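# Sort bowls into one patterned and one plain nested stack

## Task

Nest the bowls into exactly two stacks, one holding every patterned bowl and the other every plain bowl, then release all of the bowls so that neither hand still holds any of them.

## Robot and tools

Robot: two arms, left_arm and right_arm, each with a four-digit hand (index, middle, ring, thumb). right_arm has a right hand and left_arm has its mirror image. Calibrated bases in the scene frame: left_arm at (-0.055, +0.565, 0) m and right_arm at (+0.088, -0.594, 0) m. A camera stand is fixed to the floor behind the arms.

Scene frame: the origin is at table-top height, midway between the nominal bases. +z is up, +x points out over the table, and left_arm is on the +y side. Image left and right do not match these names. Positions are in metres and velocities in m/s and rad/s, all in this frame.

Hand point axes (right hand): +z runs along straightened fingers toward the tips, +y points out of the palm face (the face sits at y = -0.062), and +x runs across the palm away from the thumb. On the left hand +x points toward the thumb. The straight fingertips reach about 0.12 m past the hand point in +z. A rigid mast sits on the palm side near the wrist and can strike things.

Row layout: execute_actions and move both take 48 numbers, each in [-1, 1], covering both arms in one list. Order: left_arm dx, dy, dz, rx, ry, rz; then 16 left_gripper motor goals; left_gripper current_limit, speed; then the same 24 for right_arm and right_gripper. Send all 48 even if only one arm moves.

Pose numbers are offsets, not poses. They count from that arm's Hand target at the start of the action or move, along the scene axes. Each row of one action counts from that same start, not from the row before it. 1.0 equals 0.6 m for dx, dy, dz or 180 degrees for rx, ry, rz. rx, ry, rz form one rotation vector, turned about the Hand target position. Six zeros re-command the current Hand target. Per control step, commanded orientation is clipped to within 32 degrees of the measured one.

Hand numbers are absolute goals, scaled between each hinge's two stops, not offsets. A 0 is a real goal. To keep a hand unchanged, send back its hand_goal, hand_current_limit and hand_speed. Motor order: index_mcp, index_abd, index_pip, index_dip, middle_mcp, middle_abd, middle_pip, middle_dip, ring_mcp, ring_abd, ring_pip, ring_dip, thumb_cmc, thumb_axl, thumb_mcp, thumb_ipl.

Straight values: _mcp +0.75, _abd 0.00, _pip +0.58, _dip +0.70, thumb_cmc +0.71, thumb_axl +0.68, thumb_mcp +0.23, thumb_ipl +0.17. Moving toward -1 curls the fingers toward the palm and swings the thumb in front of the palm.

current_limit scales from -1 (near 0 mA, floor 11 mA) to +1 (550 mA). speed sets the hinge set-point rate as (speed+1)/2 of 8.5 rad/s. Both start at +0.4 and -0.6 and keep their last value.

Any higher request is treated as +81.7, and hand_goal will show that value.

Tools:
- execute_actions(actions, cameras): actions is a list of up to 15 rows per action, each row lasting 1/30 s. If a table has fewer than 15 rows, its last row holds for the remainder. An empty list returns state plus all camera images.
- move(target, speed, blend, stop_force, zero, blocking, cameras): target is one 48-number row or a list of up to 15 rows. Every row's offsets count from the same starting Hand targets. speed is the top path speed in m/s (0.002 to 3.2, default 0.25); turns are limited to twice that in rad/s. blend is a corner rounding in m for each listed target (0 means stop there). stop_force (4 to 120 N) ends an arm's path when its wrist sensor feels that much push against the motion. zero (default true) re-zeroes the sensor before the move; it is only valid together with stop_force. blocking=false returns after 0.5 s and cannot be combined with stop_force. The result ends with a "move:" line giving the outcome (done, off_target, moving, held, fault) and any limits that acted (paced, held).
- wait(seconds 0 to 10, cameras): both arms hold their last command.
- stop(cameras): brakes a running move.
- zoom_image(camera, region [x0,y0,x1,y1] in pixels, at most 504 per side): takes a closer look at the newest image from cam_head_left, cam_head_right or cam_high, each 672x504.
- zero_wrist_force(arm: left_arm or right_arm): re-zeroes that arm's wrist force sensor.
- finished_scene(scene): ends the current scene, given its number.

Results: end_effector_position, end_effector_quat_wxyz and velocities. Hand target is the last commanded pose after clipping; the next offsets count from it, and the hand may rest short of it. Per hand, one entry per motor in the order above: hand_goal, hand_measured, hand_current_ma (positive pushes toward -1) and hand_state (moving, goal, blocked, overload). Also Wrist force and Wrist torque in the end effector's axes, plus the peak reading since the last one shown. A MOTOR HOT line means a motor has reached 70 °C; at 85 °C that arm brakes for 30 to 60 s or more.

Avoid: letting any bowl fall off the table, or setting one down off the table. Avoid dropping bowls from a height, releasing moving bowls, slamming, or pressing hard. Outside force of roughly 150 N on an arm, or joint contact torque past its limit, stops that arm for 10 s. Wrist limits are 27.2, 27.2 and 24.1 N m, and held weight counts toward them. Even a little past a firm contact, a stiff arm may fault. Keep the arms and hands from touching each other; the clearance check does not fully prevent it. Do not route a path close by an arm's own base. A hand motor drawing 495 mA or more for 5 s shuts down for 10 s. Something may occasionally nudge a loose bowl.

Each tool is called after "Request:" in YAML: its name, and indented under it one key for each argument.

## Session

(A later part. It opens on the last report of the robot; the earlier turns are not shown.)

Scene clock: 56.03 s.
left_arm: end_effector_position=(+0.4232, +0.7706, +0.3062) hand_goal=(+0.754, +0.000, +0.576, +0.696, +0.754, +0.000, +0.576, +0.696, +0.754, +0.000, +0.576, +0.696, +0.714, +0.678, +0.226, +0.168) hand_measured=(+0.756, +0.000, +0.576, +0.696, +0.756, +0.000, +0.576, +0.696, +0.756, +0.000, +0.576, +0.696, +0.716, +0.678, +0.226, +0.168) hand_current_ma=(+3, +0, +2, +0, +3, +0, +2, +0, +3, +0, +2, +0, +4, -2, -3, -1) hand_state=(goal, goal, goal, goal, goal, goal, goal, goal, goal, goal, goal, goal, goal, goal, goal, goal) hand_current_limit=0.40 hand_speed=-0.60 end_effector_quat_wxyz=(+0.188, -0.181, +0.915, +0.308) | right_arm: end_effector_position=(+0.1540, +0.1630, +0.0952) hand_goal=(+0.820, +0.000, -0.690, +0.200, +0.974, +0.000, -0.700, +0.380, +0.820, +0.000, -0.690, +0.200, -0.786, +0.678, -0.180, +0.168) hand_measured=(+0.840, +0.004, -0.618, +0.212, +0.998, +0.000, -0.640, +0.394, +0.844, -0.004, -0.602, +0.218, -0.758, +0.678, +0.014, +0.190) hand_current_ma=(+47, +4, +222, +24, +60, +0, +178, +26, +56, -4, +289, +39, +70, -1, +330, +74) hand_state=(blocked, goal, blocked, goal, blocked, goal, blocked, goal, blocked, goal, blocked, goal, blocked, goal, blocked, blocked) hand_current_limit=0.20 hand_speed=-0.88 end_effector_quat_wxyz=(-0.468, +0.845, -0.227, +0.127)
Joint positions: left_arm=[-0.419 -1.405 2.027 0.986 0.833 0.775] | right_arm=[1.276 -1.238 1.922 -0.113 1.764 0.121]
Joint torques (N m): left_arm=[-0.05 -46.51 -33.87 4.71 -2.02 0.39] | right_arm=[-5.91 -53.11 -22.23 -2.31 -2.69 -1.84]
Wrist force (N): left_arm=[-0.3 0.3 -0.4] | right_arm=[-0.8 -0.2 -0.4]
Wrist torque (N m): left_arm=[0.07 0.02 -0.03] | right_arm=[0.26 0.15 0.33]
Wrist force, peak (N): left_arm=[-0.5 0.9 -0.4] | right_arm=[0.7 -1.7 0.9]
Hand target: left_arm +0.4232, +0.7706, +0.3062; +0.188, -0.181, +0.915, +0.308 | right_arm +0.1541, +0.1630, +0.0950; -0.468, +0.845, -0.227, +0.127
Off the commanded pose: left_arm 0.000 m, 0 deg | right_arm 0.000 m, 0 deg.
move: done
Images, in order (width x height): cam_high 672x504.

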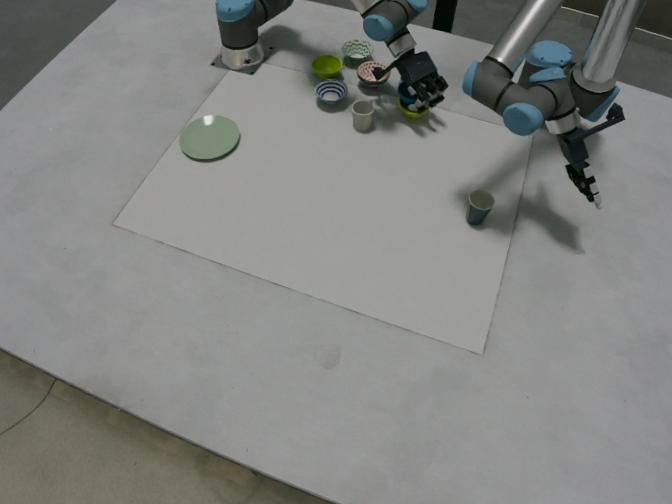

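Request:
move:
  target: [0,0,0,0,0,0,0.754,0,0.576,0.696,0.754,0,0.576,0.696,0.754,0,0.576,0.696,0.714,0.678,0.226,0.168,0.4,-0.6,0,0,-0.07,0,0,0,0.82,0,-0.69,0.2,0.973,0,-0.7,0.38,0.82,0,-0.69,0.2,-0.786,0.678,-0.18,0.168,0.2,-0.88]
  speed: 0.03
  stop_force: 4
  cameras: ["cam_high"]

Scene clock: 58.83 s.
left_arm: end_effector_position=(+0.4232, +0.7706, +0.3062) hand_goal=(+0.754, +0.000, +0.576, +0.696, +0.754, +0.000, +0.576, +0.696, +0.754, +0.000, +0.576, +0.696, +0.714, +0.678, +0.226, +0.168) hand_measured=(+0.756, +0.000, +0.576, +0.696, +0.756, +0.000, +0.576, +0.696, +0.756, +0.000, +0.576, +0.696, +0.716, +0.678, +0.226, +0.168) hand_current_ma=(+3, +0, +2, +0, +3, +0, +2, +0, +3, +0, +2, +0, +4, -2, -3, -1) hand_state=(goal, goal, goal, goal, goal, goal, goal, goal, goal, goal, goal, goal, goal, goal, goal, goal) hand_current_limit=0.40 hand_speed=-0.60 end_effector_quat_wxyz=(+0.188, -0.181, +0.915, +0.308) | right_arm: end_effector_position=(+0.1541, +0.1630, +0.0837) hand_goal=(+0.820, +0.000, -0.690, +0.200, +0.974, +0.000, -0.700, +0.380, +0.820, +0.000, -0.690, +0.200, -0.786, +0.678, -0.180, +0.168) hand_measured=(+0.844, +0.004, -0.630, +0.212, +0.998, +0.000, -0.650, +0.394, +0.856, -0.004, -0.628, +0.216, -0.756, +0.678, +0.020, +0.192) hand_current_ma=(+59, +4, +174, +24, +60, +0, +143, +26, +101, -4, +187, +33, +77, -1, +330, +76) hand_state=(blocked, goal, blocked, goal, blocked, goal, blocked, goal, blocked, goal, blocked, goal, blocked, goal, blocked, blocked) hand_current_limit=0.20 hand_speed=-0.88 end_effector_quat_wxyz=(-0.468, +0.845, -0.227, +0.127)
Joint positions: left_arm=[-0.419 -1.405 2.027 0.986 0.833 0.775] | right_arm=[1.276 -1.225 1.929 -0.133 1.764 0.121]
Joint torques (N m): left_arm=[-0.35 -46.54 -34 4.5 -1.94 0.04] | right_arm=[-0.32 -81.76 -47.01 1.76 -2.3 -1.18]
Wrist force (N): left_arm=[0.1 0.6 -0.7] | right_arm=[-0.5 -0.3 -0.2]
Wrist torque (N m): left_arm=[0.13 -0.04 0.00] | right_arm=[0.24 0.10 0.32]
Wrist force, peak (N): left_arm=[0.5 0.5 -0.9] | right_arm=[-0.3 -4.2 -2.8]
Hand target: left_arm +0.4232, +0.7706, +0.3062; +0.188, -0.181, +0.915, +0.308 | right_arm +0.1541, +0.1630, +0.0837; -0.468, +0.845, -0.227, +0.127 (not the last commanded pose)
Off the commanded pose: left_arm 0.000 m, 0 deg | right_arm 0.031 m, 0 deg.
move: contact (right_arm)
Images, in order (width x height): cam_high 672x504.

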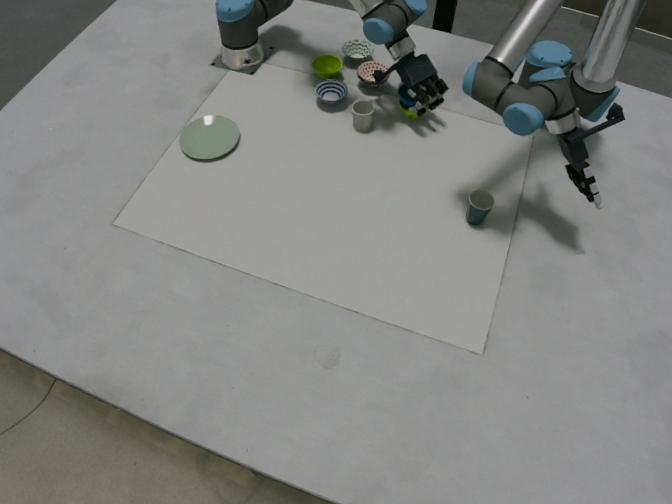

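Request:
zoom_image:
  camera: "cam_high"
  region: [350, 40, 490, 145]

Scaled by 3.600.

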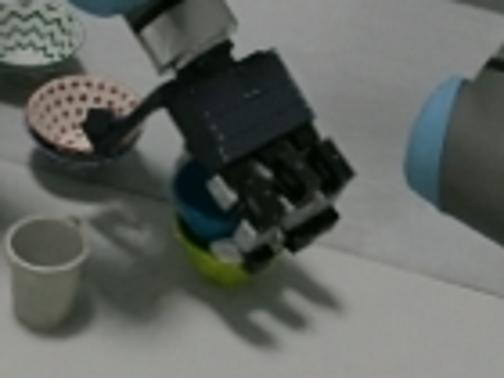

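Request:
zoom_image:
  camera: "cam_high"
  region: [385, 75, 455, 128]

Request:
zoom_image:
  camera: "cam_high"
  region: [310, 20, 450, 125]

Scaled by 7.200.

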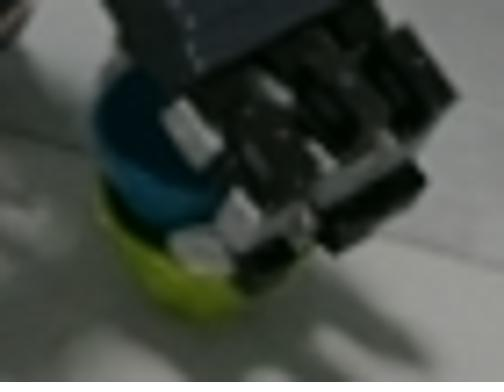

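Scaled by 3.600.

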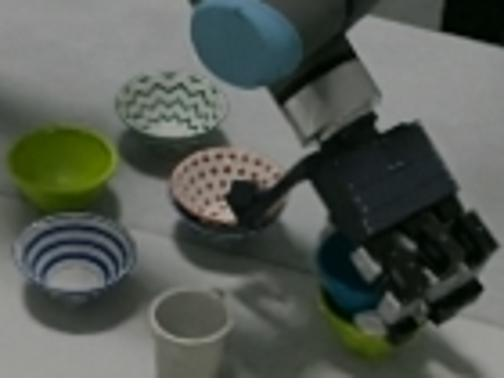

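Request:
zoom_image:
  camera: "cam_high"
  region: [392, 78, 432, 118]

Scaled by 12.600.

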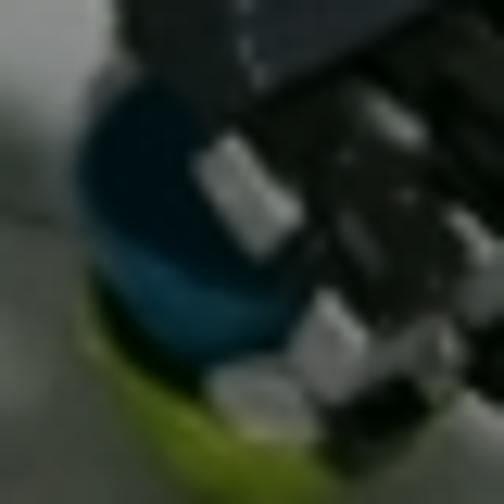

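Request:
move:
  target:
    - [0,0,0,0,0,0,0.754,0,0.576,0.696,0.754,0,0.576,0.696,0.754,0,0.576,0.696,0.714,0.678,0.226,0.168,0.4,-0.6,0.012,0.006,0.012,0,0,0,0.82,0,-0.69,0.2,0.973,0,-0.7,0.38,0.82,0,-0.69,0.2,-0.786,0.678,-0.18,0.168,0.2,-0.88]
    - [0,0,0,0,0,0,0.754,0,0.576,0.696,0.754,0,0.576,0.696,0.754,0,0.576,0.696,0.714,0.678,0.226,0.168,0.4,-0.6,0.012,0.006,-0.04,0,0,0,0.82,0,-0.69,0.2,0.973,0,-0.7,0.38,0.82,0,-0.69,0.2,-0.786,0.678,-0.18,0.168,0.2,-0.88]
  speed: [0.04, 0.025]
  blend: [0.002, 0]
  stop_force: 4
  cameras: ["cam_high"]

Request:
zoom_image:
  camera: "cam_high"
  region: [392, 78, 432, 118]

Scene clock: 63.13 s.
left_arm: end_effector_position=(+0.4232, +0.7706, +0.3062) hand_goal=(+0.754, +0.000, +0.576, +0.696, +0.754, +0.000, +0.576, +0.696, +0.754, +0.000, +0.576, +0.696, +0.714, +0.678, +0.226, +0.168) hand_measured=(+0.756, +0.000, +0.576, +0.696, +0.756, +0.000, +0.576, +0.696, +0.756, +0.000, +0.576, +0.696, +0.716, +0.678, +0.226, +0.168) hand_current_ma=(+3, +0, +2, +0, +3, +0, +2, +0, +3, +0, +2, +0, +4, -2, -3, -1) hand_state=(goal, goal, goal, goal, goal, goal, goal, goal, goal, goal, goal, goal, goal, goal, goal, goal) hand_current_limit=0.40 hand_speed=-0.60 end_effector_quat_wxyz=(+0.188, -0.181, +0.915, +0.308) | right_arm: end_effector_position=(+0.1613, +0.1666, +0.0802) hand_goal=(+0.820, +0.000, -0.690, +0.200, +0.974, +0.000, -0.700, +0.380, +0.820, +0.000, -0.690, +0.200, -0.786, +0.678, -0.180, +0.168) hand_measured=(+0.848, +0.004, -0.638, +0.212, +0.998, +0.000, -0.652, +0.394, +0.856, -0.004, -0.630, +0.216, -0.756, +0.678, +0.020, +0.192) hand_current_ma=(+69, +4, +148, +23, +60, +0, +134, +26, +101, -4, +179, +33, +77, -1, +330, +76) hand_state=(blocked, goal, blocked, goal, blocked, goal, blocked, goal, blocked, goal, blocked, goal, blocked, goal, blocked, blocked) hand_current_limit=0.20 hand_speed=-0.88 end_effector_quat_wxyz=(-0.468, +0.845, -0.227, +0.127)
Joint positions: left_arm=[-0.419 -1.405 2.027 0.986 0.833 0.775] | right_arm=[1.266 -1.217 1.924 -0.138 1.756 0.115]
Joint torques (N m): left_arm=[-0.69 -43.55 -34.55 4.85 -2.11 0.16] | right_arm=[5.22 -81.91 -47.61 1.89 -1.88 0.5]
Wrist force (N): left_arm=[-0.6 0.1 -0.3] | right_arm=[-0.5 0.0 -0.6]
Wrist torque (N m): left_arm=[0.04 0.06 -0.05] | right_arm=[0.31 0.10 0.33]
Wrist force, peak (N): left_arm=[-0.2 0.8 -1.1] | right_arm=[0.2 -4.4 -2.6]
Hand target: left_arm +0.4232, +0.7706, +0.3062; +0.188, -0.181, +0.915, +0.308 | right_arm +0.1612, +0.1666, +0.0802; -0.468, +0.845, -0.227, +0.127 (not the last commanded pose)
Off the commanded pose: left_arm 0.000 m, 0 deg | right_arm 0.021 m, 0 deg.
move: contact (right_arm); path passed 1 of 2 targets
Images, in order (width x height): cam_high 672x504.

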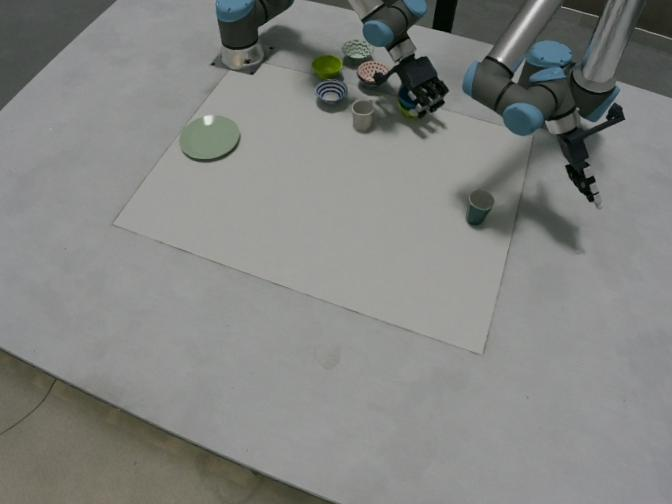

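Scaled by 12.600.

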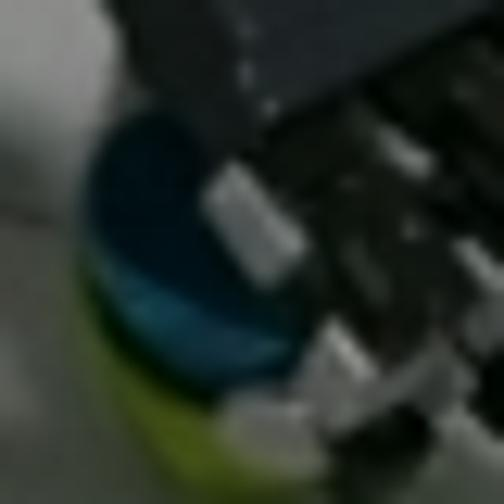

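Request:
move:
  target:
    - [0,0,0,0,0,0,0.754,0,0.576,0.696,0.754,0,0.576,0.696,0.754,0,0.576,0.696,0.714,0.678,0.226,0.168,0.4,-0.6,0.01,0.005,0.01,0,0,0,0.82,0,-0.69,0.2,0.973,0,-0.7,0.38,0.82,0,-0.69,0.2,-0.786,0.678,-0.18,0.168,0.2,-0.88]
    - [0,0,0,0,0,0,0.754,0,0.576,0.696,0.754,0,0.576,0.696,0.754,0,0.576,0.696,0.714,0.678,0.226,0.168,0.4,-0.6,0.01,0.005,-0.04,0,0,0,0.82,0,-0.69,0.2,0.973,0,-0.7,0.38,0.82,0,-0.69,0.2,-0.786,0.678,-0.18,0.168,0.2,-0.88]
  speed: [0.04, 0.025]
  blend: [0.002, 0]
  stop_force: 4
  cameras: ["cam_high"]

Request:
zoom_image:
  camera: "cam_high"
  region: [392, 78, 432, 118]

Scene clock: 65.13 s.
left_arm: end_effector_position=(+0.4232, +0.7706, +0.3062) hand_goal=(+0.754, +0.000, +0.576, +0.696, +0.754, +0.000, +0.576, +0.696, +0.754, +0.000, +0.576, +0.696, +0.714, +0.678, +0.226, +0.168) hand_measured=(+0.756, +0.000, +0.576, +0.696, +0.756, +0.000, +0.576, +0.696, +0.756, +0.000, +0.576, +0.696, +0.716, +0.678, +0.226, +0.168) hand_current_ma=(+3, +0, +2, +0, +3, +0, +2, +0, +3, +0, +2, +0, +4, -2, -3, -1) hand_state=(goal, goal, goal, goal, goal, goal, goal, goal, goal, goal, goal, goal, goal, goal, goal, goal) hand_current_limit=0.40 hand_speed=-0.60 end_effector_quat_wxyz=(+0.188, -0.181, +0.915, +0.308) | right_arm: end_effector_position=(+0.1669, +0.1695, +0.0830) hand_goal=(+0.820, +0.000, -0.690, +0.200, +0.974, +0.000, -0.700, +0.380, +0.820, +0.000, -0.690, +0.200, -0.786, +0.678, -0.180, +0.168) hand_measured=(+0.848, +0.004, -0.644, +0.212, +0.998, +0.000, -0.660, +0.394, +0.856, -0.004, -0.636, +0.216, -0.756, +0.678, +0.026, +0.192) hand_current_ma=(+69, +4, +125, +23, +60, +0, +108, +26, +101, -4, +153, +33, +77, -1, +330, +76) hand_state=(blocked, goal, blocked, goal, blocked, goal, blocked, goal, blocked, goal, blocked, goal, blocked, goal, blocked, blocked) hand_current_limit=0.20 hand_speed=-0.88 end_effector_quat_wxyz=(-0.468, +0.845, -0.227, +0.127)
Joint positions: left_arm=[-0.419 -1.405 2.027 0.986 0.833 0.775] | right_arm=[1.258 -1.216 1.916 -0.132 1.75 0.111]
Joint torques (N m): left_arm=[-0.25 -45.58 -35.35 4.63 -1.97 -0.04] | right_arm=[10.71 -82.92 -47.47 1.53 0.95 1.29]
Wrist force (N): left_arm=[0.6 0.5 -0.2] | right_arm=[-0.3 0.2 -0.4]
Wrist torque (N m): left_arm=[0.09 -0.09 0.03] | right_arm=[0.29 0.07 0.36]
Wrist force, peak (N): left_arm=[-0.6 0.5 -0.8] | right_arm=[-0.7 -3.6 -3.7]
Hand target: left_arm +0.4232, +0.7706, +0.3062; +0.188, -0.181, +0.915, +0.308 | right_arm +0.1669, +0.1695, +0.0830; -0.468, +0.845, -0.227, +0.127 (not the last commanded pose)
Off the commanded pose: left_arm 0.000 m, 0 deg | right_arm 0.027 m, 0 deg.
move: contact (right_arm); path passed 1 of 2 targets
Images, in order (width x height): cam_high 672x504.

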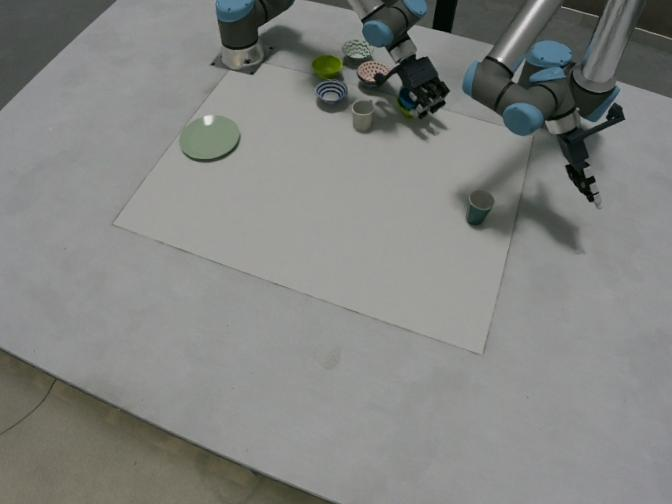

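Scaled by 12.600.

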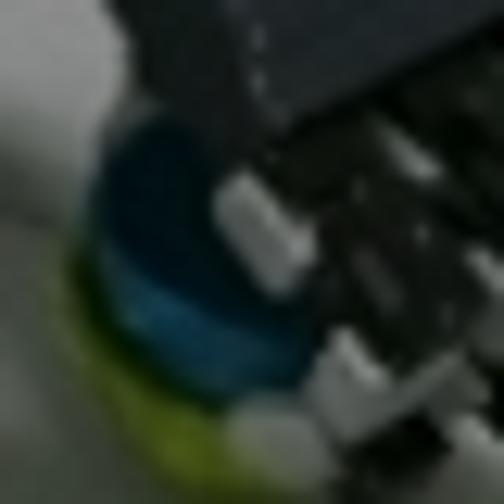

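Request:
move:
  target:
    - [0,0,0,0,0,0,0.754,0,0.576,0.696,0.754,0,0.576,0.696,0.754,0,0.576,0.696,0.714,0.678,0.226,0.168,0.4,-0.6,-0.007,-0.003,0.012,0,0,0,0.82,0,-0.69,0.2,0.973,0,-0.7,0.38,0.82,0,-0.69,0.2,-0.786,0.678,-0.18,0.168,0.2,-0.88]
    - [0,0,0,0,0,0,0.754,0,0.576,0.696,0.754,0,0.576,0.696,0.754,0,0.576,0.696,0.714,0.678,0.226,0.168,0.4,-0.6,-0.007,-0.003,-0.04,0,0,0,0.82,0,-0.69,0.2,0.973,0,-0.7,0.38,0.82,0,-0.69,0.2,-0.786,0.678,-0.18,0.168,0.2,-0.88]
  speed: [0.04, 0.02]
  blend: [0.002, 0]
  stop_force: 6
  cameras: ["cam_high"]

Request:
zoom_image:
  camera: "cam_high"
  region: [392, 78, 432, 118]

Scene clock: 68.40 s.
left_arm: end_effector_position=(+0.4232, +0.7706, +0.3062) hand_goal=(+0.754, +0.000, +0.576, +0.696, +0.754, +0.000, +0.576, +0.696, +0.754, +0.000, +0.576, +0.696, +0.714, +0.678, +0.226, +0.168) hand_measured=(+0.756, +0.000, +0.576, +0.696, +0.756, +0.000, +0.576, +0.696, +0.756, +0.000, +0.576, +0.696, +0.716, +0.678, +0.226, +0.168) hand_current_ma=(+3, +0, +2, +0, +3, +0, +2, +0, +3, +0, +2, +0, +4, -2, -3, -1) hand_state=(goal, goal, goal, goal, goal, goal, goal, goal, goal, goal, goal, goal, goal, goal, goal, goal) hand_current_limit=0.40 hand_speed=-0.60 end_effector_quat_wxyz=(+0.188, -0.181, +0.915, +0.308) | right_arm: end_effector_position=(+0.1627, +0.1677, +0.0775) hand_goal=(+0.820, +0.000, -0.690, +0.200, +0.974, +0.000, -0.700, +0.380, +0.820, +0.000, -0.690, +0.200, -0.786, +0.678, -0.180, +0.168) hand_measured=(+0.848, +0.004, -0.652, +0.208, +0.998, +0.000, -0.666, +0.392, +0.856, -0.004, -0.644, +0.214, -0.756, +0.678, +0.034, +0.194) hand_current_ma=(+71, +4, +97, +15, +60, +0, +83, +24, +101, -4, +129, +27, +77, -1, +330, +89) hand_state=(blocked, goal, blocked, goal, blocked, goal, blocked, goal, blocked, goal, blocked, goal, blocked, goal, blocked, blocked) hand_current_limit=0.20 hand_speed=-0.88 end_effector_quat_wxyz=(-0.468, +0.845, -0.227, +0.127)
Joint positions: left_arm=[-0.419 -1.405 2.027 0.986 0.833 0.775] | right_arm=[1.264 -1.212 1.923 -0.142 1.755 0.115]
Joint torques (N m): left_arm=[-0.07 -43.92 -34.2 4.44 -1.95 -0.21] | right_arm=[9.02 -82.23 -47.01 1.64 0.9 1.62]
Wrist force (N): left_arm=[0.1 0.1 0.0] | right_arm=[-0.4 0.0 -0.5]
Wrist torque (N m): left_arm=[0.02 -0.02 0.00] | right_arm=[0.28 0.11 0.33]
Wrist force, peak (N): left_arm=[-0.6 0.4 -1.2] | right_arm=[0.3 -5.9 -4.1]
Hand target: left_arm +0.4232, +0.7706, +0.3062; +0.188, -0.181, +0.915, +0.308 | right_arm +0.1627, +0.1677, +0.0775; -0.468, +0.845, -0.227, +0.127 (not the last commanded pose)
Off the commanded pose: left_arm 0.000 m, 0 deg | right_arm 0.019 m, 0 deg.
move: contact (right_arm); path passed 1 of 2 targets
Images, in order (width x height): cam_high 672x504.

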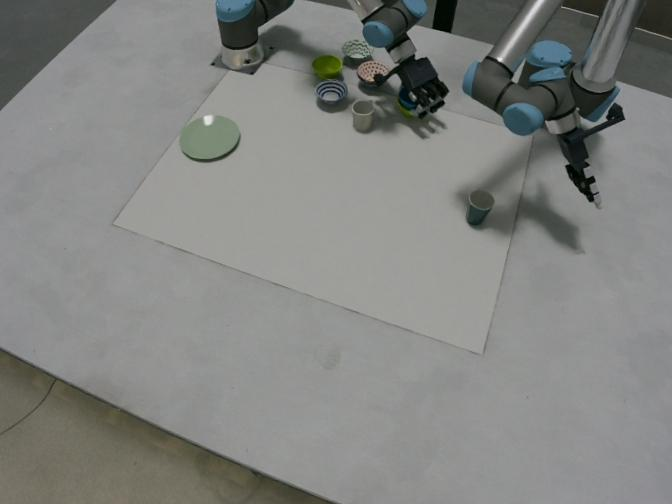

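Scaled by 12.600.

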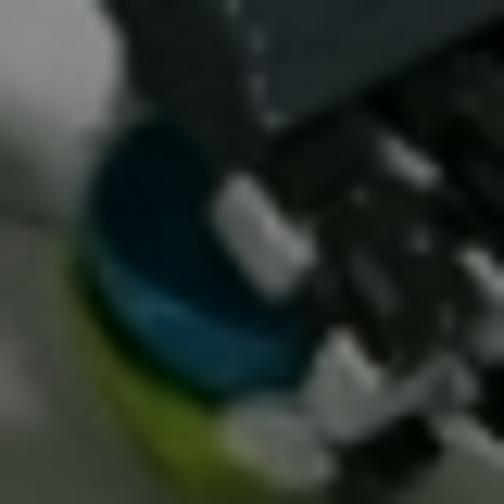

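Request:
move:
  target:
    - [0,0,0,0,0,0,0.754,0,0.576,0.696,0.754,0,0.576,0.696,0.754,0,0.576,0.696,0.714,0.678,0.226,0.168,0.4,-0.6,0.0,-0.008,0.012,0,0,0,0.82,0,-0.69,0.2,0.973,0,-0.7,0.38,0.82,0,-0.69,0.2,-0.786,0.678,-0.18,0.168,0.2,-0.88]
    - [0,0,0,0,0,0,0.754,0,0.576,0.696,0.754,0,0.576,0.696,0.754,0,0.576,0.696,0.714,0.678,0.226,0.168,0.4,-0.6,0.0,-0.008,-0.04,0,0,0,0.82,0,-0.69,0.2,0.973,0,-0.7,0.38,0.82,0,-0.69,0.2,-0.786,0.678,-0.18,0.168,0.2,-0.88]
  speed: [0.04, 0.02]
  blend: [0.002, 0]
  stop_force: 5
  cameras: ["cam_high"]

Request:
zoom_image:
  camera: "cam_high"
  region: [392, 78, 432, 118]

Scene clock: 70.67 s.
left_arm: end_effector_position=(+0.4232, +0.7706, +0.3062) hand_goal=(+0.754, +0.000, +0.576, +0.696, +0.754, +0.000, +0.576, +0.696, +0.754, +0.000, +0.576, +0.696, +0.714, +0.678, +0.226, +0.168) hand_measured=(+0.756, +0.000, +0.576, +0.696, +0.756, +0.000, +0.576, +0.696, +0.756, +0.000, +0.576, +0.696, +0.716, +0.678, +0.226, +0.168) hand_current_ma=(+3, +0, +2, +0, +3, +0, +2, +0, +3, +0, +2, +0, +4, -2, -3, -1) hand_state=(goal, goal, goal, goal, goal, goal, goal, goal, goal, goal, goal, goal, goal, goal, goal, goal) hand_current_limit=0.40 hand_speed=-0.60 end_effector_quat_wxyz=(+0.188, -0.181, +0.915, +0.308) | right_arm: end_effector_position=(+0.1627, +0.1630, +0.0767) hand_goal=(+0.820, +0.000, -0.690, +0.200, +0.974, +0.000, -0.700, +0.380, +0.820, +0.000, -0.690, +0.200, -0.786, +0.678, -0.180, +0.168) hand_measured=(+0.848, +0.004, -0.660, +0.208, +0.998, +0.000, -0.672, +0.390, +0.850, -0.004, -0.644, +0.214, -0.756, +0.678, +0.040, +0.196) hand_current_ma=(+71, +4, +70, +11, +60, +0, +66, +16, +80, -4, +129, +27, +77, -1, +330, +93) hand_state=(blocked, goal, blocked, goal, blocked, goal, blocked, goal, blocked, goal, blocked, goal, blocked, goal, blocked, blocked) hand_current_limit=0.20 hand_speed=-0.88 end_effector_quat_wxyz=(-0.468, +0.845, -0.227, +0.127)
Joint positions: left_arm=[-0.419 -1.405 2.027 0.986 0.833 0.775] | right_arm=[1.261 -1.218 1.934 -0.147 1.752 0.113]
Joint torques (N m): left_arm=[2 -43.09 -34.6 4.65 -2.07 -0.14] | right_arm=[-0.82 -81.98 -46.87 1.65 -1.25 -0.35]
Wrist force (N): left_arm=[0.3 0.2 -0.8] | right_arm=[-0.1 -0.1 -0.8]
Wrist torque (N m): left_arm=[0.09 -0.07 0.01] | right_arm=[0.28 0.08 0.36]
Wrist force, peak (N): left_arm=[-0.1 0.7 -1.1] | right_arm=[-1.1 -6.3 -4.3]
Hand target: left_arm +0.4232, +0.7706, +0.3062; +0.188, -0.181, +0.915, +0.308 | right_arm +0.1627, +0.1630, +0.0767; -0.468, +0.845, -0.227, +0.127 (not the last commanded pose)
Off the commanded pose: left_arm 0.000 m, 0 deg | right_arm 0.023 m, 0 deg.
move: contact (right_arm); path passed 1 of 2 targets
Images, in order (width x height): cam_high 672x504.

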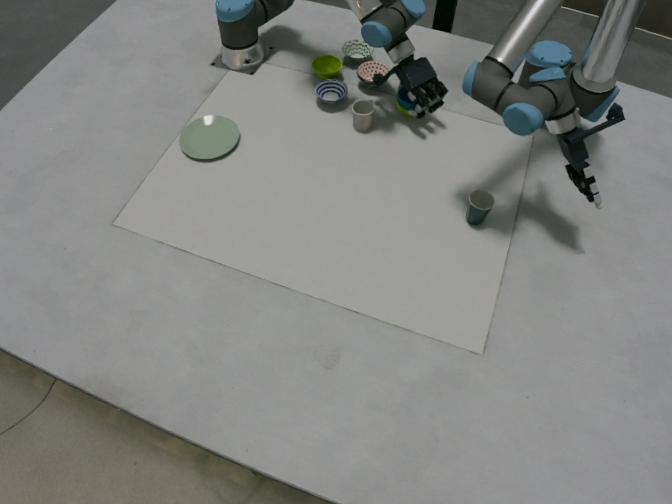

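Scaled by 12.600.

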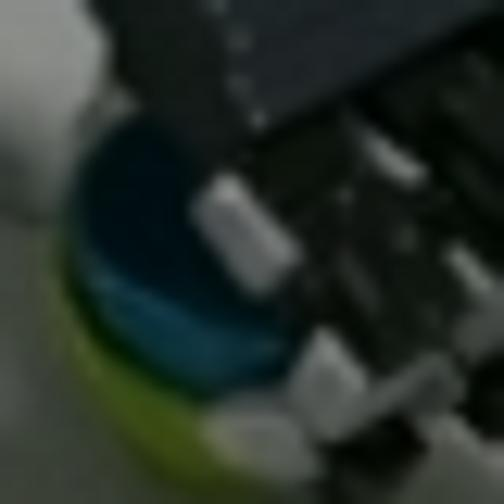

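Request:
execute_actions:
  actions:
    - [[0,0,0,0,0,0,0.754,0,0.576,0.696,0.754,0,0.576,0.696,0.754,0,0.576,0.696,0.714,0.678,0.226,0.168,0.4,-0.6,0,0,0,0,0,0,0.9,0,-0.5,0.2,0.973,0,-0.5,0.35,0.9,0,-0.5,0.2,-0.786,0.678,0.03,0.168,0.25,-0.87]]
    - [[0,0,0,0,0,0,0.754,0,0.576,0.696,0.754,0,0.576,0.696,0.754,0,0.576,0.696,0.714,0.678,0.226,0.168,0.4,-0.6,0,0,0,0,0,0,0.973,0,-0.1,0.319,0.973,0,-0.1,0.319,0.973,0,-0.1,0.319,-0.786,0.678,0.11,0.168,0.25,-0.8]]
    - [[0,0,0,0,0,0,0.754,0,0.576,0.696,0.754,0,0.576,0.696,0.754,0,0.576,0.696,0.714,0.678,0.226,0.168,0.4,-0.6,0,0,0,0,0,0,0.973,0,-0.1,0.319,0.973,0,-0.1,0.319,0.973,0,-0.1,0.319,-0.786,0.678,0.11,0.168,0.25,-0.8]]
  cameras: ["cam_high"]

Request:
zoom_image:
  camera: "cam_high"
  region: [392, 78, 432, 118]

Scene clock: 72.67 s.
left_arm: end_effector_position=(+0.4232, +0.7706, +0.3062) hand_goal=(+0.754, +0.000, +0.576, +0.696, +0.754, +0.000, +0.576, +0.696, +0.754, +0.000, +0.576, +0.696, +0.714, +0.678, +0.226, +0.168) hand_measured=(+0.756, +0.000, +0.576, +0.696, +0.756, +0.000, +0.576, +0.696, +0.756, +0.000, +0.576, +0.696, +0.716, +0.678, +0.226, +0.168) hand_current_ma=(+3, +0, +2, +0, +3, +0, +2, +0, +3, +0, +2, +0, +4, -2, -3, -1) hand_state=(goal, goal, goal, goal, goal, goal, goal, goal, goal, goal, goal, goal, goal, goal, goal, goal) hand_current_limit=0.40 hand_speed=-0.60 end_effector_quat_wxyz=(+0.188, -0.181, +0.915, +0.308) | right_arm: end_effector_position=(+0.1627, +0.1630, +0.0767) hand_goal=(+0.974, +0.000, -0.100, +0.320, +0.974, +0.000, -0.100, +0.320, +0.974, +0.000, -0.100, +0.320, -0.786, +0.678, +0.110, +0.168) hand_measured=(+0.954, +0.002, -0.106, +0.318, +0.968, +0.000, -0.104, +0.324, +0.956, -0.004, -0.106, +0.318, -0.780, +0.678, +0.104, +0.170) hand_current_ma=(-47, +3, -9, -3, -11, +0, -7, +4, -40, -3, -9, -4, +11, -1, -11, +2) hand_state=(blocked, goal, goal, goal, goal, goal, goal, goal, goal, goal, goal, goal, goal, goal, goal, goal) hand_current_limit=0.25 hand_speed=-0.80 end_effector_quat_wxyz=(-0.468, +0.845, -0.227, +0.127)
Joint positions: left_arm=[-0.419 -1.405 2.027 0.986 0.833 0.775] | right_arm=[1.261 -1.218 1.934 -0.147 1.752 0.113]
Joint torques (N m): left_arm=[-0.63 -46.08 -34.77 4.58 -1.95 -0.2] | right_arm=[3.36 -69.79 -36.72 1.76 -0.35 0.29]
Wrist force (N): left_arm=[-0.5 0.0 -0.4] | right_arm=[-0.3 -0.6 -0.8]
Wrist torque (N m): left_arm=[0.03 0.05 -0.04] | right_arm=[0.27 0.10 0.34]
Wrist force, peak (N): left_arm=[-0.1 0.5 -1.1] | right_arm=[-0.4 -2.2 -1.7]
Hand target: left_arm +0.4232, +0.7706, +0.3062; +0.188, -0.181, +0.915, +0.308 | right_arm +0.1627, +0.1630, +0.0767; -0.468, +0.845, -0.227, +0.127
Off the commanded pose: left_arm 0.000 m, 0 deg | right_arm 0.000 m, 0 deg.
Step readings (end_effector_position of left_arm | right_arm):
0: (+0.4232, +0.7706, +0.3062) | (+0.1627, +0.1630, +0.0767)
1: (+0.4232, +0.7706, +0.3062) | (+0.1627, +0.1630, +0.0767)
2: (+0.4232, +0.7706, +0.3062) | (+0.1627, +0.1630, +0.0767)
4: (+0.4232, +0.7706, +0.3062) | (+0.1627, +0.1630, +0.0767)
8: (+0.4232, +0.7706, +0.3062) | (+0.1627, +0.1630, +0.0767)
15: (+0.4232, +0.7706, +0.3062) | (+0.1627, +0.1630, +0.0767)
16: (+0.4232, +0.7706, +0.3062) | (+0.1627, +0.1630, +0.0767)
17: (+0.4232, +0.7706, +0.3062) | (+0.1627, +0.1630, +0.0767)
19: (+0.4232, +0.7706, +0.3062) | (+0.1627, +0.1630, +0.0767)
23: (+0.4232, +0.7706, +0.3062) | (+0.1627, +0.1630, +0.0767)
30: (+0.4232, +0.7706, +0.3062) | (+0.1627, +0.1630, +0.0767)
31: (+0.4232, +0.7706, +0.3062) | (+0.1627, +0.1630, +0.0767)
32: (+0.4232, +0.7706, +0.3062) | (+0.1627, +0.1630, +0.0767)
34: (+0.4232, +0.7706, +0.3062) | (+0.1627, +0.1630, +0.0767)
38: (+0.4232, +0.7706, +0.3062) | (+0.1627, +0.1630, +0.0767)
45: (+0.4232, +0.7706, +0.3062) | (+0.1627, +0.1630, +0.0767)
Images, in order (width x height): cam_high 672x504.

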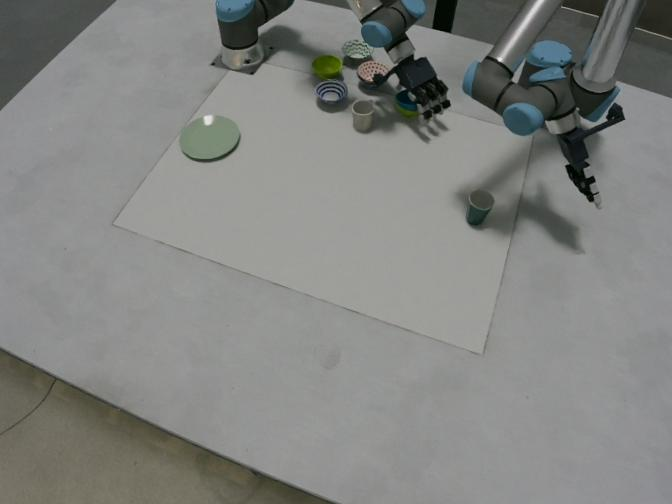

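Scaled by 12.600.

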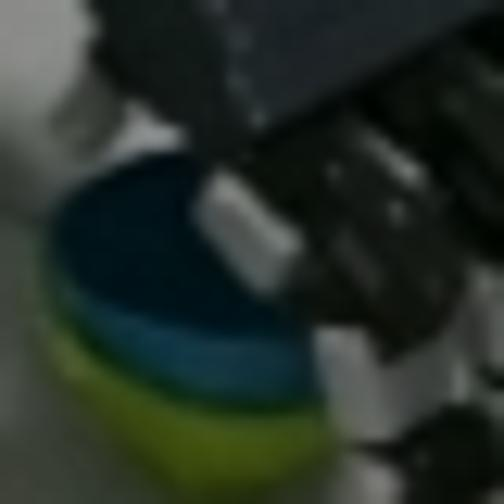

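Request:
move:
  target:
    - [0,0,0,0,0,0,0.754,0,0.576,0.696,0.754,0,0.576,0.696,0.754,0,0.576,0.696,0.714,0.678,0.226,0.168,0.4,-0.6,0,0,0.17,0,0,0,0.973,0,-0.1,0.319,0.973,0,-0.1,0.319,0.973,0,-0.1,0.319,-0.786,0.678,0.11,0.168,0.25,-0.8]
    - [0,0,0,0,0,0,0.754,0,0.576,0.696,0.754,0,0.576,0.696,0.754,0,0.576,0.696,0.714,0.678,0.226,0.168,0.4,-0.6,-0.3962,-0.4933,0.13,0,0,0.1667,0.973,0,-0.1,0.319,0.973,0,-0.1,0.319,0.973,0,-0.1,0.319,-0.786,0.678,0.11,0.168,0.25,-0.8]
  speed: [0.15, 0.35]
  blend: [0.02, 0]
  cameras: ["cam_high"]

Request:
zoom_image:
  camera: "cam_high"
  region: [310, 20, 450, 125]

Scene clock: 76.87 s.
left_arm: end_effector_position=(+0.4232, +0.7706, +0.3062) hand_goal=(+0.754, +0.000, +0.576, +0.696, +0.754, +0.000, +0.576, +0.696, +0.754, +0.000, +0.576, +0.696, +0.714, +0.678, +0.226, +0.168) hand_measured=(+0.756, +0.000, +0.576, +0.696, +0.756, +0.000, +0.576, +0.696, +0.756, +0.000, +0.576, +0.696, +0.716, +0.678, +0.226, +0.168) hand_current_ma=(+3, +0, +2, +0, +3, +0, +2, +0, +3, +0, +2, +0, +4, -2, -3, -1) hand_state=(goal, goal, goal, goal, goal, goal, goal, goal, goal, goal, goal, goal, goal, goal, goal, goal) hand_current_limit=0.40 hand_speed=-0.60 end_effector_quat_wxyz=(+0.188, -0.181, +0.915, +0.308) | right_arm: end_effector_position=(-0.0749, -0.1328, +0.1547) hand_goal=(+0.974, +0.000, -0.100, +0.320, +0.974, +0.000, -0.100, +0.320, +0.974, +0.000, -0.100, +0.320, -0.786, +0.678, +0.110, +0.168) hand_measured=(+0.954, +0.002, -0.106, +0.318, +0.966, +0.000, -0.104, +0.324, +0.958, -0.004, -0.106, +0.318, -0.780, +0.678, +0.106, +0.170) hand_current_ma=(-43, +3, -7, -3, -14, +0, -5, +4, -37, -3, -7, -4, +9, -1, -9, +2) hand_state=(goal, goal, goal, goal, goal, goal, goal, goal, goal, goal, goal, goal, goal, goal, goal, goal) hand_current_limit=0.25 hand_speed=-0.80 end_effector_quat_wxyz=(-0.485, +0.875, +0.000, +0.001)
Joint positions: left_arm=[-0.419 -1.405 2.027 0.986 0.833 0.775] | right_arm=[1.458 -1.785 2.38 -0.034 1.476 -0.061]
Joint torques (N m): left_arm=[0.58 -42.77 -34.44 4.4 -2.22 -0.23] | right_arm=[11.44 -32.91 -25.11 3.17 1.08 1.79]
Wrist force (N): left_arm=[-0.2 -0.2 -0.6] | right_arm=[-0.2 -1.0 -0.7]
Wrist torque (N m): left_arm=[0.02 0.00 -0.01] | right_arm=[0.21 0.07 0.41]
Wrist force, peak (N): left_arm=[0.1 0.7 -1.0] | right_arm=[0.7 -3.2 0.5]
Hand target: left_arm +0.4232, +0.7706, +0.3062; +0.188, -0.181, +0.915, +0.308 | right_arm -0.0750, -0.1330, +0.1547; -0.485, +0.875, +0.000, +0.001
Off the commanded pose: left_arm 0.000 m, 0 deg | right_arm 0.000 m, 0 deg.
move: done
Images, in order (width x height): cam_high 672x504.

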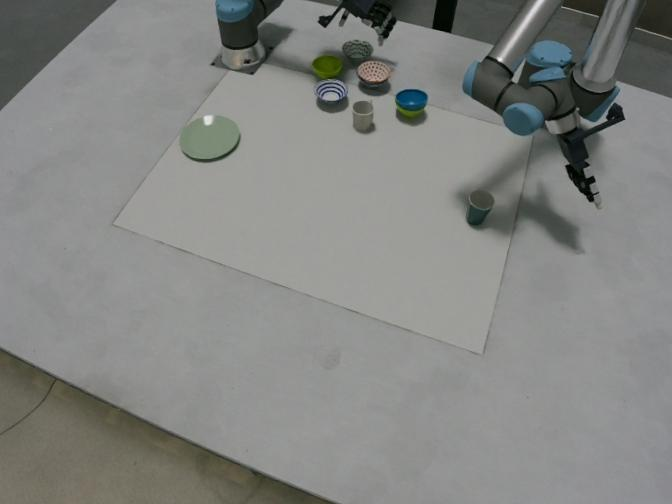

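Scaled by 3.600.

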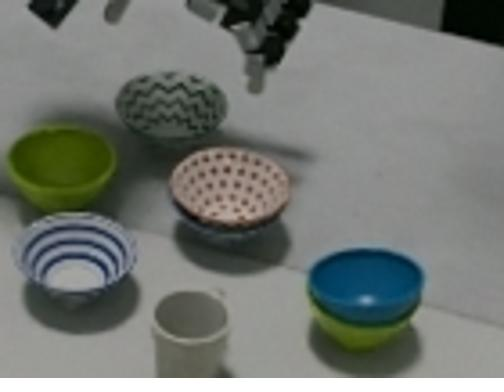

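Request:
move:
  target: [0,0,0,0,0,0,0.754,0,0.576,0.696,0.754,0,0.576,0.696,0.754,0,0.576,0.696,0.714,0.678,0.226,0.168,0.4,-0.6,0,0,-0.1828,0,0,0,0.973,0,-0.1,0.319,0.973,0,-0.1,0.319,0.973,0,-0.1,0.319,-0.786,0.678,0.11,0.168,0.25,-0.8]
  speed: 0.15
  cameras: ["cam_high"]

Request:
zoom_image:
  camera: "cam_high"
  region: [310, 20, 450, 125]

Scene clock: 78.57 s.
left_arm: end_effector_position=(+0.4232, +0.7706, +0.3062) hand_goal=(+0.754, +0.000, +0.576, +0.696, +0.754, +0.000, +0.576, +0.696, +0.754, +0.000, +0.576, +0.696, +0.714, +0.678, +0.226, +0.168) hand_measured=(+0.756, +0.000, +0.576, +0.696, +0.756, +0.000, +0.576, +0.696, +0.756, +0.000, +0.576, +0.696, +0.716, +0.678, +0.226, +0.168) hand_current_ma=(+3, +0, +2, +0, +3, +0, +2, +0, +3, +0, +2, +0, +4, -2, -3, -1) hand_state=(goal, goal, goal, goal, goal, goal, goal, goal, goal, goal, goal, goal, goal, goal, goal, goal) hand_current_limit=0.40 hand_speed=-0.60 end_effector_quat_wxyz=(+0.188, -0.181, +0.915, +0.308) | right_arm: end_effector_position=(-0.0750, -0.1330, +0.0451) hand_goal=(+0.974, +0.000, -0.100, +0.320, +0.974, +0.000, -0.100, +0.320, +0.974, +0.000, -0.100, +0.320, -0.786, +0.678, +0.110, +0.168) hand_measured=(+0.956, +0.002, -0.104, +0.318, +0.966, +0.000, -0.104, +0.324, +0.992, +0.004, -0.098, +0.318, -0.780, +0.678, +0.106, +0.170) hand_current_ma=(-43, +3, -7, -3, -16, +0, -5, +4, +40, +4, +2, -3, +9, -1, -7, +2) hand_state=(goal, goal, goal, goal, goal, goal, goal, goal, goal, goal, goal, goal, goal, goal, goal, goal) hand_current_limit=0.25 hand_speed=-0.80 end_effector_quat_wxyz=(-0.485, +0.875, +0.000, +0.001)
Joint positions: left_arm=[-0.419 -1.405 2.027 0.986 0.833 0.775] | right_arm=[1.458 -1.599 2.488 -0.328 1.476 -0.061]
Joint torques (N m): left_arm=[-0.94 -44.74 -33.88 4.64 -2.1 -0.15] | right_arm=[10.13 -13.45 -14.18 -0.92 0.92 1.71]
Wrist force (N): left_arm=[-0.7 0.4 -0.7] | right_arm=[-0.8 -2.9 -2.1]
Wrist torque (N m): left_arm=[0.11 0.06 -0.07] | right_arm=[0.47 0.11 0.23]
Wrist force, peak (N): left_arm=[-0.2 0.6 -0.8] | right_arm=[-1.0 -3.3 -2.2]
Hand target: left_arm +0.4232, +0.7706, +0.3062; +0.188, -0.181, +0.915, +0.308 | right_arm -0.0750, -0.1330, +0.0450; -0.485, +0.875, +0.000, +0.001
Off the commanded pose: left_arm 0.000 m, 0 deg | right_arm 0.000 m, 0 deg.
move: done
Images, in order (width x height): cam_high 672x504.

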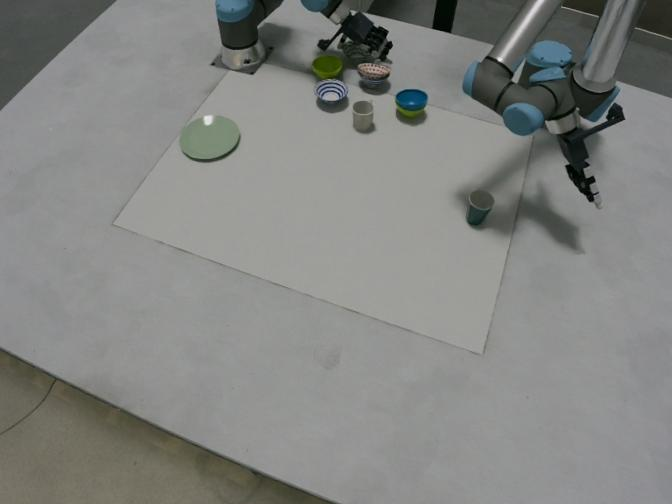

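Scaled by 3.600.

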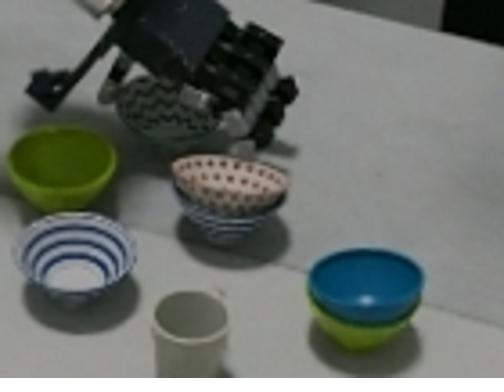

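Request:
move:
  target: [0,0,0,0,0,0,0.754,0,0.576,0.696,0.754,0,0.576,0.696,0.754,0,0.576,0.696,0.714,0.678,0.226,0.168,0.4,-0.6,0,0,0.09,0,0,0,0.973,0,-0.1,0.319,0.973,0,-0.1,0.319,0.973,0,-0.1,0.319,-0.786,0.678,0.11,0.168,0.25,-0.8]
  speed: 0.06
  cameras: ["cam_high"]

Request:
zoom_image:
  camera: "cam_high"
  region: [310, 20, 450, 125]

Scene clock: 81.20 s.
left_arm: end_effector_position=(+0.4232, +0.7706, +0.3062) hand_goal=(+0.754, +0.000, +0.576, +0.696, +0.754, +0.000, +0.576, +0.696, +0.754, +0.000, +0.576, +0.696, +0.714, +0.678, +0.226, +0.168) hand_measured=(+0.756, +0.000, +0.576, +0.696, +0.756, +0.000, +0.576, +0.696, +0.756, +0.000, +0.576, +0.696, +0.716, +0.678, +0.226, +0.168) hand_current_ma=(+3, +0, +2, +0, +3, +0, +2, +0, +3, +0, +2, +0, +4, -2, -3, -1) hand_state=(goal, goal, goal, goal, goal, goal, goal, goal, goal, goal, goal, goal, goal, goal, goal, goal) hand_current_limit=0.40 hand_speed=-0.60 end_effector_quat_wxyz=(+0.188, -0.181, +0.915, +0.308) | right_arm: end_effector_position=(-0.0750, -0.1330, +0.0989) hand_goal=(+0.974, +0.000, -0.100, +0.320, +0.974, +0.000, -0.100, +0.320, +0.974, +0.000, -0.100, +0.320, -0.786, +0.678, +0.110, +0.168) hand_measured=(+0.956, +0.002, -0.104, +0.318, +0.966, +0.000, -0.104, +0.324, +0.968, +0.002, -0.098, +0.318, -0.780, +0.678, +0.110, +0.170) hand_current_ma=(-41, +3, -7, -3, -16, +0, -5, +4, -10, +2, +2, -3, +9, -1, +0, +2) hand_state=(goal, goal, goal, goal, goal, goal, goal, goal, goal, goal, goal, goal, goal, goal, goal, goal) hand_current_limit=0.25 hand_speed=-0.80 end_effector_quat_wxyz=(-0.485, +0.875, +0.000, +0.001)
Joint positions: left_arm=[-0.419 -1.405 2.027 0.986 0.833 0.775] | right_arm=[1.458 -1.701 2.44 -0.178 1.476 -0.061]
Joint torques (N m): left_arm=[-0.01 -45.25 -34.64 4.72 -2.06 0.05] | right_arm=[-6.95 -35.46 -45.37 3.2 -1.55 -0.52]
Wrist force (N): left_arm=[-0.2 0.3 -0.6] | right_arm=[0.0 -0.5 -0.7]
Wrist torque (N m): left_arm=[0.09 0.00 -0.02] | right_arm=[0.26 0.09 0.46]
Wrist force, peak (N): left_arm=[-0.7 0.7 -1.0] | right_arm=[-1.2 -3.1 -2.5]
Hand target: left_arm +0.4232, +0.7706, +0.3062; +0.188, -0.181, +0.915, +0.308 | right_arm -0.0750, -0.1330, +0.0990; -0.485, +0.875, +0.000, +0.001
Off the commanded pose: left_arm 0.000 m, 0 deg | right_arm 0.000 m, 0 deg.
move: done
Images, in order (width x height): cam_high 672x504.

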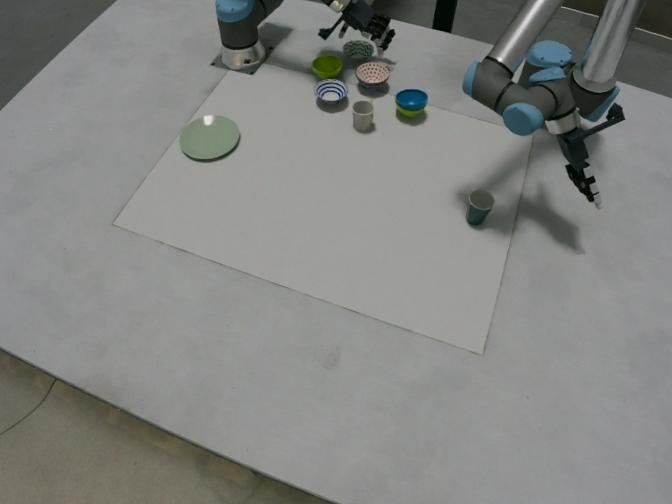

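Scaled by 3.600.

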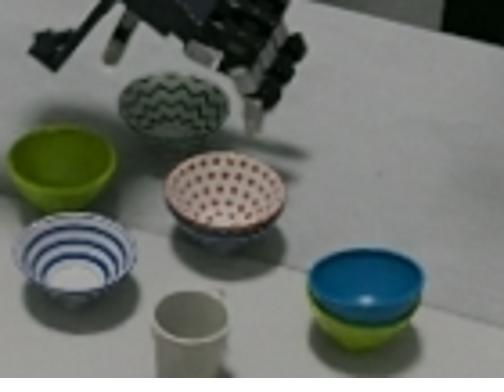

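Request:
zoom_image:
  camera: "cam_high"
  region: [315, 0, 405, 90]

Scaled by 5.600.

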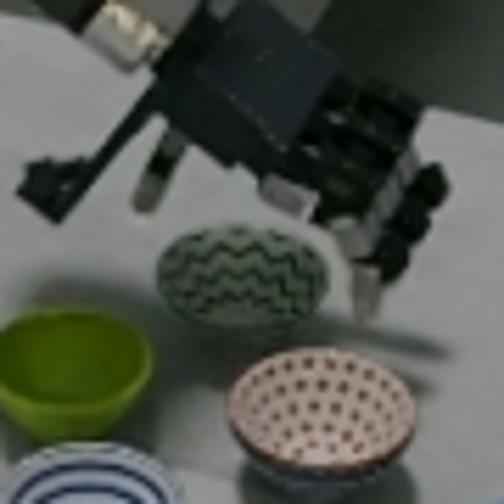

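Request:
move:
  target: [0,0,0,0,0,0,0.754,0,0.576,0.696,0.754,0,0.576,0.696,0.754,0,0.576,0.696,0.714,0.678,0.226,0.168,0.4,-0.6,-0.005,0,-0.09,0,0,0,0.973,0,-0.1,0.319,0.973,0,-0.1,0.319,0.9,0,-0.36,0.25,-0.786,0.678,0.11,0.168,0.25,-0.7]
  speed: 0.07
  cameras: ["cam_high"]

Request:
zoom_image:
  camera: "cam_high"
  region: [310, 10, 415, 100]

Scene clock: 85.27 s.
left_arm: end_effector_position=(+0.4232, +0.7706, +0.3062) hand_goal=(+0.754, +0.000, +0.576, +0.696, +0.754, +0.000, +0.576, +0.696, +0.754, +0.000, +0.576, +0.696, +0.714, +0.678, +0.226, +0.168) hand_measured=(+0.756, +0.000, +0.576, +0.696, +0.756, +0.000, +0.576, +0.696, +0.756, +0.000, +0.576, +0.696, +0.716, +0.678, +0.226, +0.168) hand_current_ma=(+3, +0, +2, +0, +3, +0, +2, +0, +3, +0, +2, +0, +4, -2, -3, -1) hand_state=(goal, goal, goal, goal, goal, goal, goal, goal, goal, goal, goal, goal, goal, goal, goal, goal) hand_current_limit=0.40 hand_speed=-0.60 end_effector_quat_wxyz=(+0.188, -0.181, +0.915, +0.308) | right_arm: end_effector_position=(-0.0780, -0.1330, +0.0452) hand_goal=(+0.974, +0.000, -0.100, +0.320, +0.974, +0.000, -0.100, +0.320, +0.900, +0.000, -0.360, +0.250, -0.786, +0.678, +0.110, +0.168) hand_measured=(+0.956, +0.002, -0.104, +0.318, +0.966, +0.000, -0.104, +0.324, +0.894, +0.002, -0.358, +0.254, -0.780, +0.678, +0.110, +0.170) hand_current_ma=(-41, +3, -7, -3, -16, +0, -5, +4, -9, +2, +3, +4, +9, -1, +0, +2) hand_state=(goal, goal, goal, goal, goal, goal, goal, goal, goal, goal, goal, goal, goal, goal, goal, goal) hand_current_limit=0.25 hand_speed=-0.70 end_effector_quat_wxyz=(-0.485, +0.875, +0.000, +0.001)
Joint positions: left_arm=[-0.419 -1.405 2.027 0.986 0.833 0.775] | right_arm=[1.469 -1.597 2.486 -0.328 1.485 -0.056]
Joint torques (N m): left_arm=[0.31 -45.51 -35.19 4.67 -1.79 -0.03] | right_arm=[10.65 -13.83 -15.89 -2.62 0.92 1.77]
Wrist force (N): left_arm=[0.1 0.8 -0.6] | right_arm=[-0.1 -0.5 -0.4]
Wrist torque (N m): left_arm=[0.15 -0.05 -0.01] | right_arm=[0.25 0.09 0.45]
Wrist force, peak (N): left_arm=[-0.1 0.1 -1.5] | right_arm=[-0.1 -1.6 -1.0]
Hand target: left_arm +0.4232, +0.7706, +0.3062; +0.188, -0.181, +0.915, +0.308 | right_arm -0.0780, -0.1330, +0.0450; -0.485, +0.875, +0.000, +0.001
Off the commanded pose: left_arm 0.000 m, 0 deg | right_arm 0.000 m, 0 deg.
move: done
Images, in order (width x height): cam_high 672x504.

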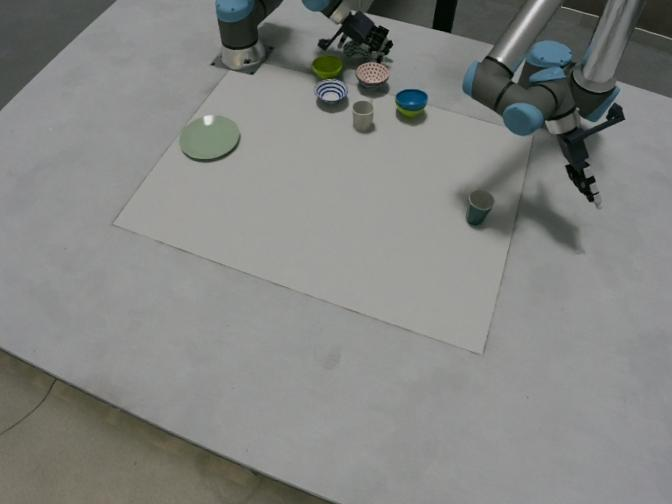

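Scaled by 4.800.

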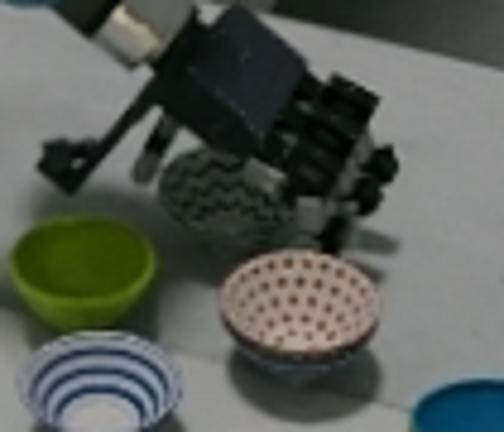

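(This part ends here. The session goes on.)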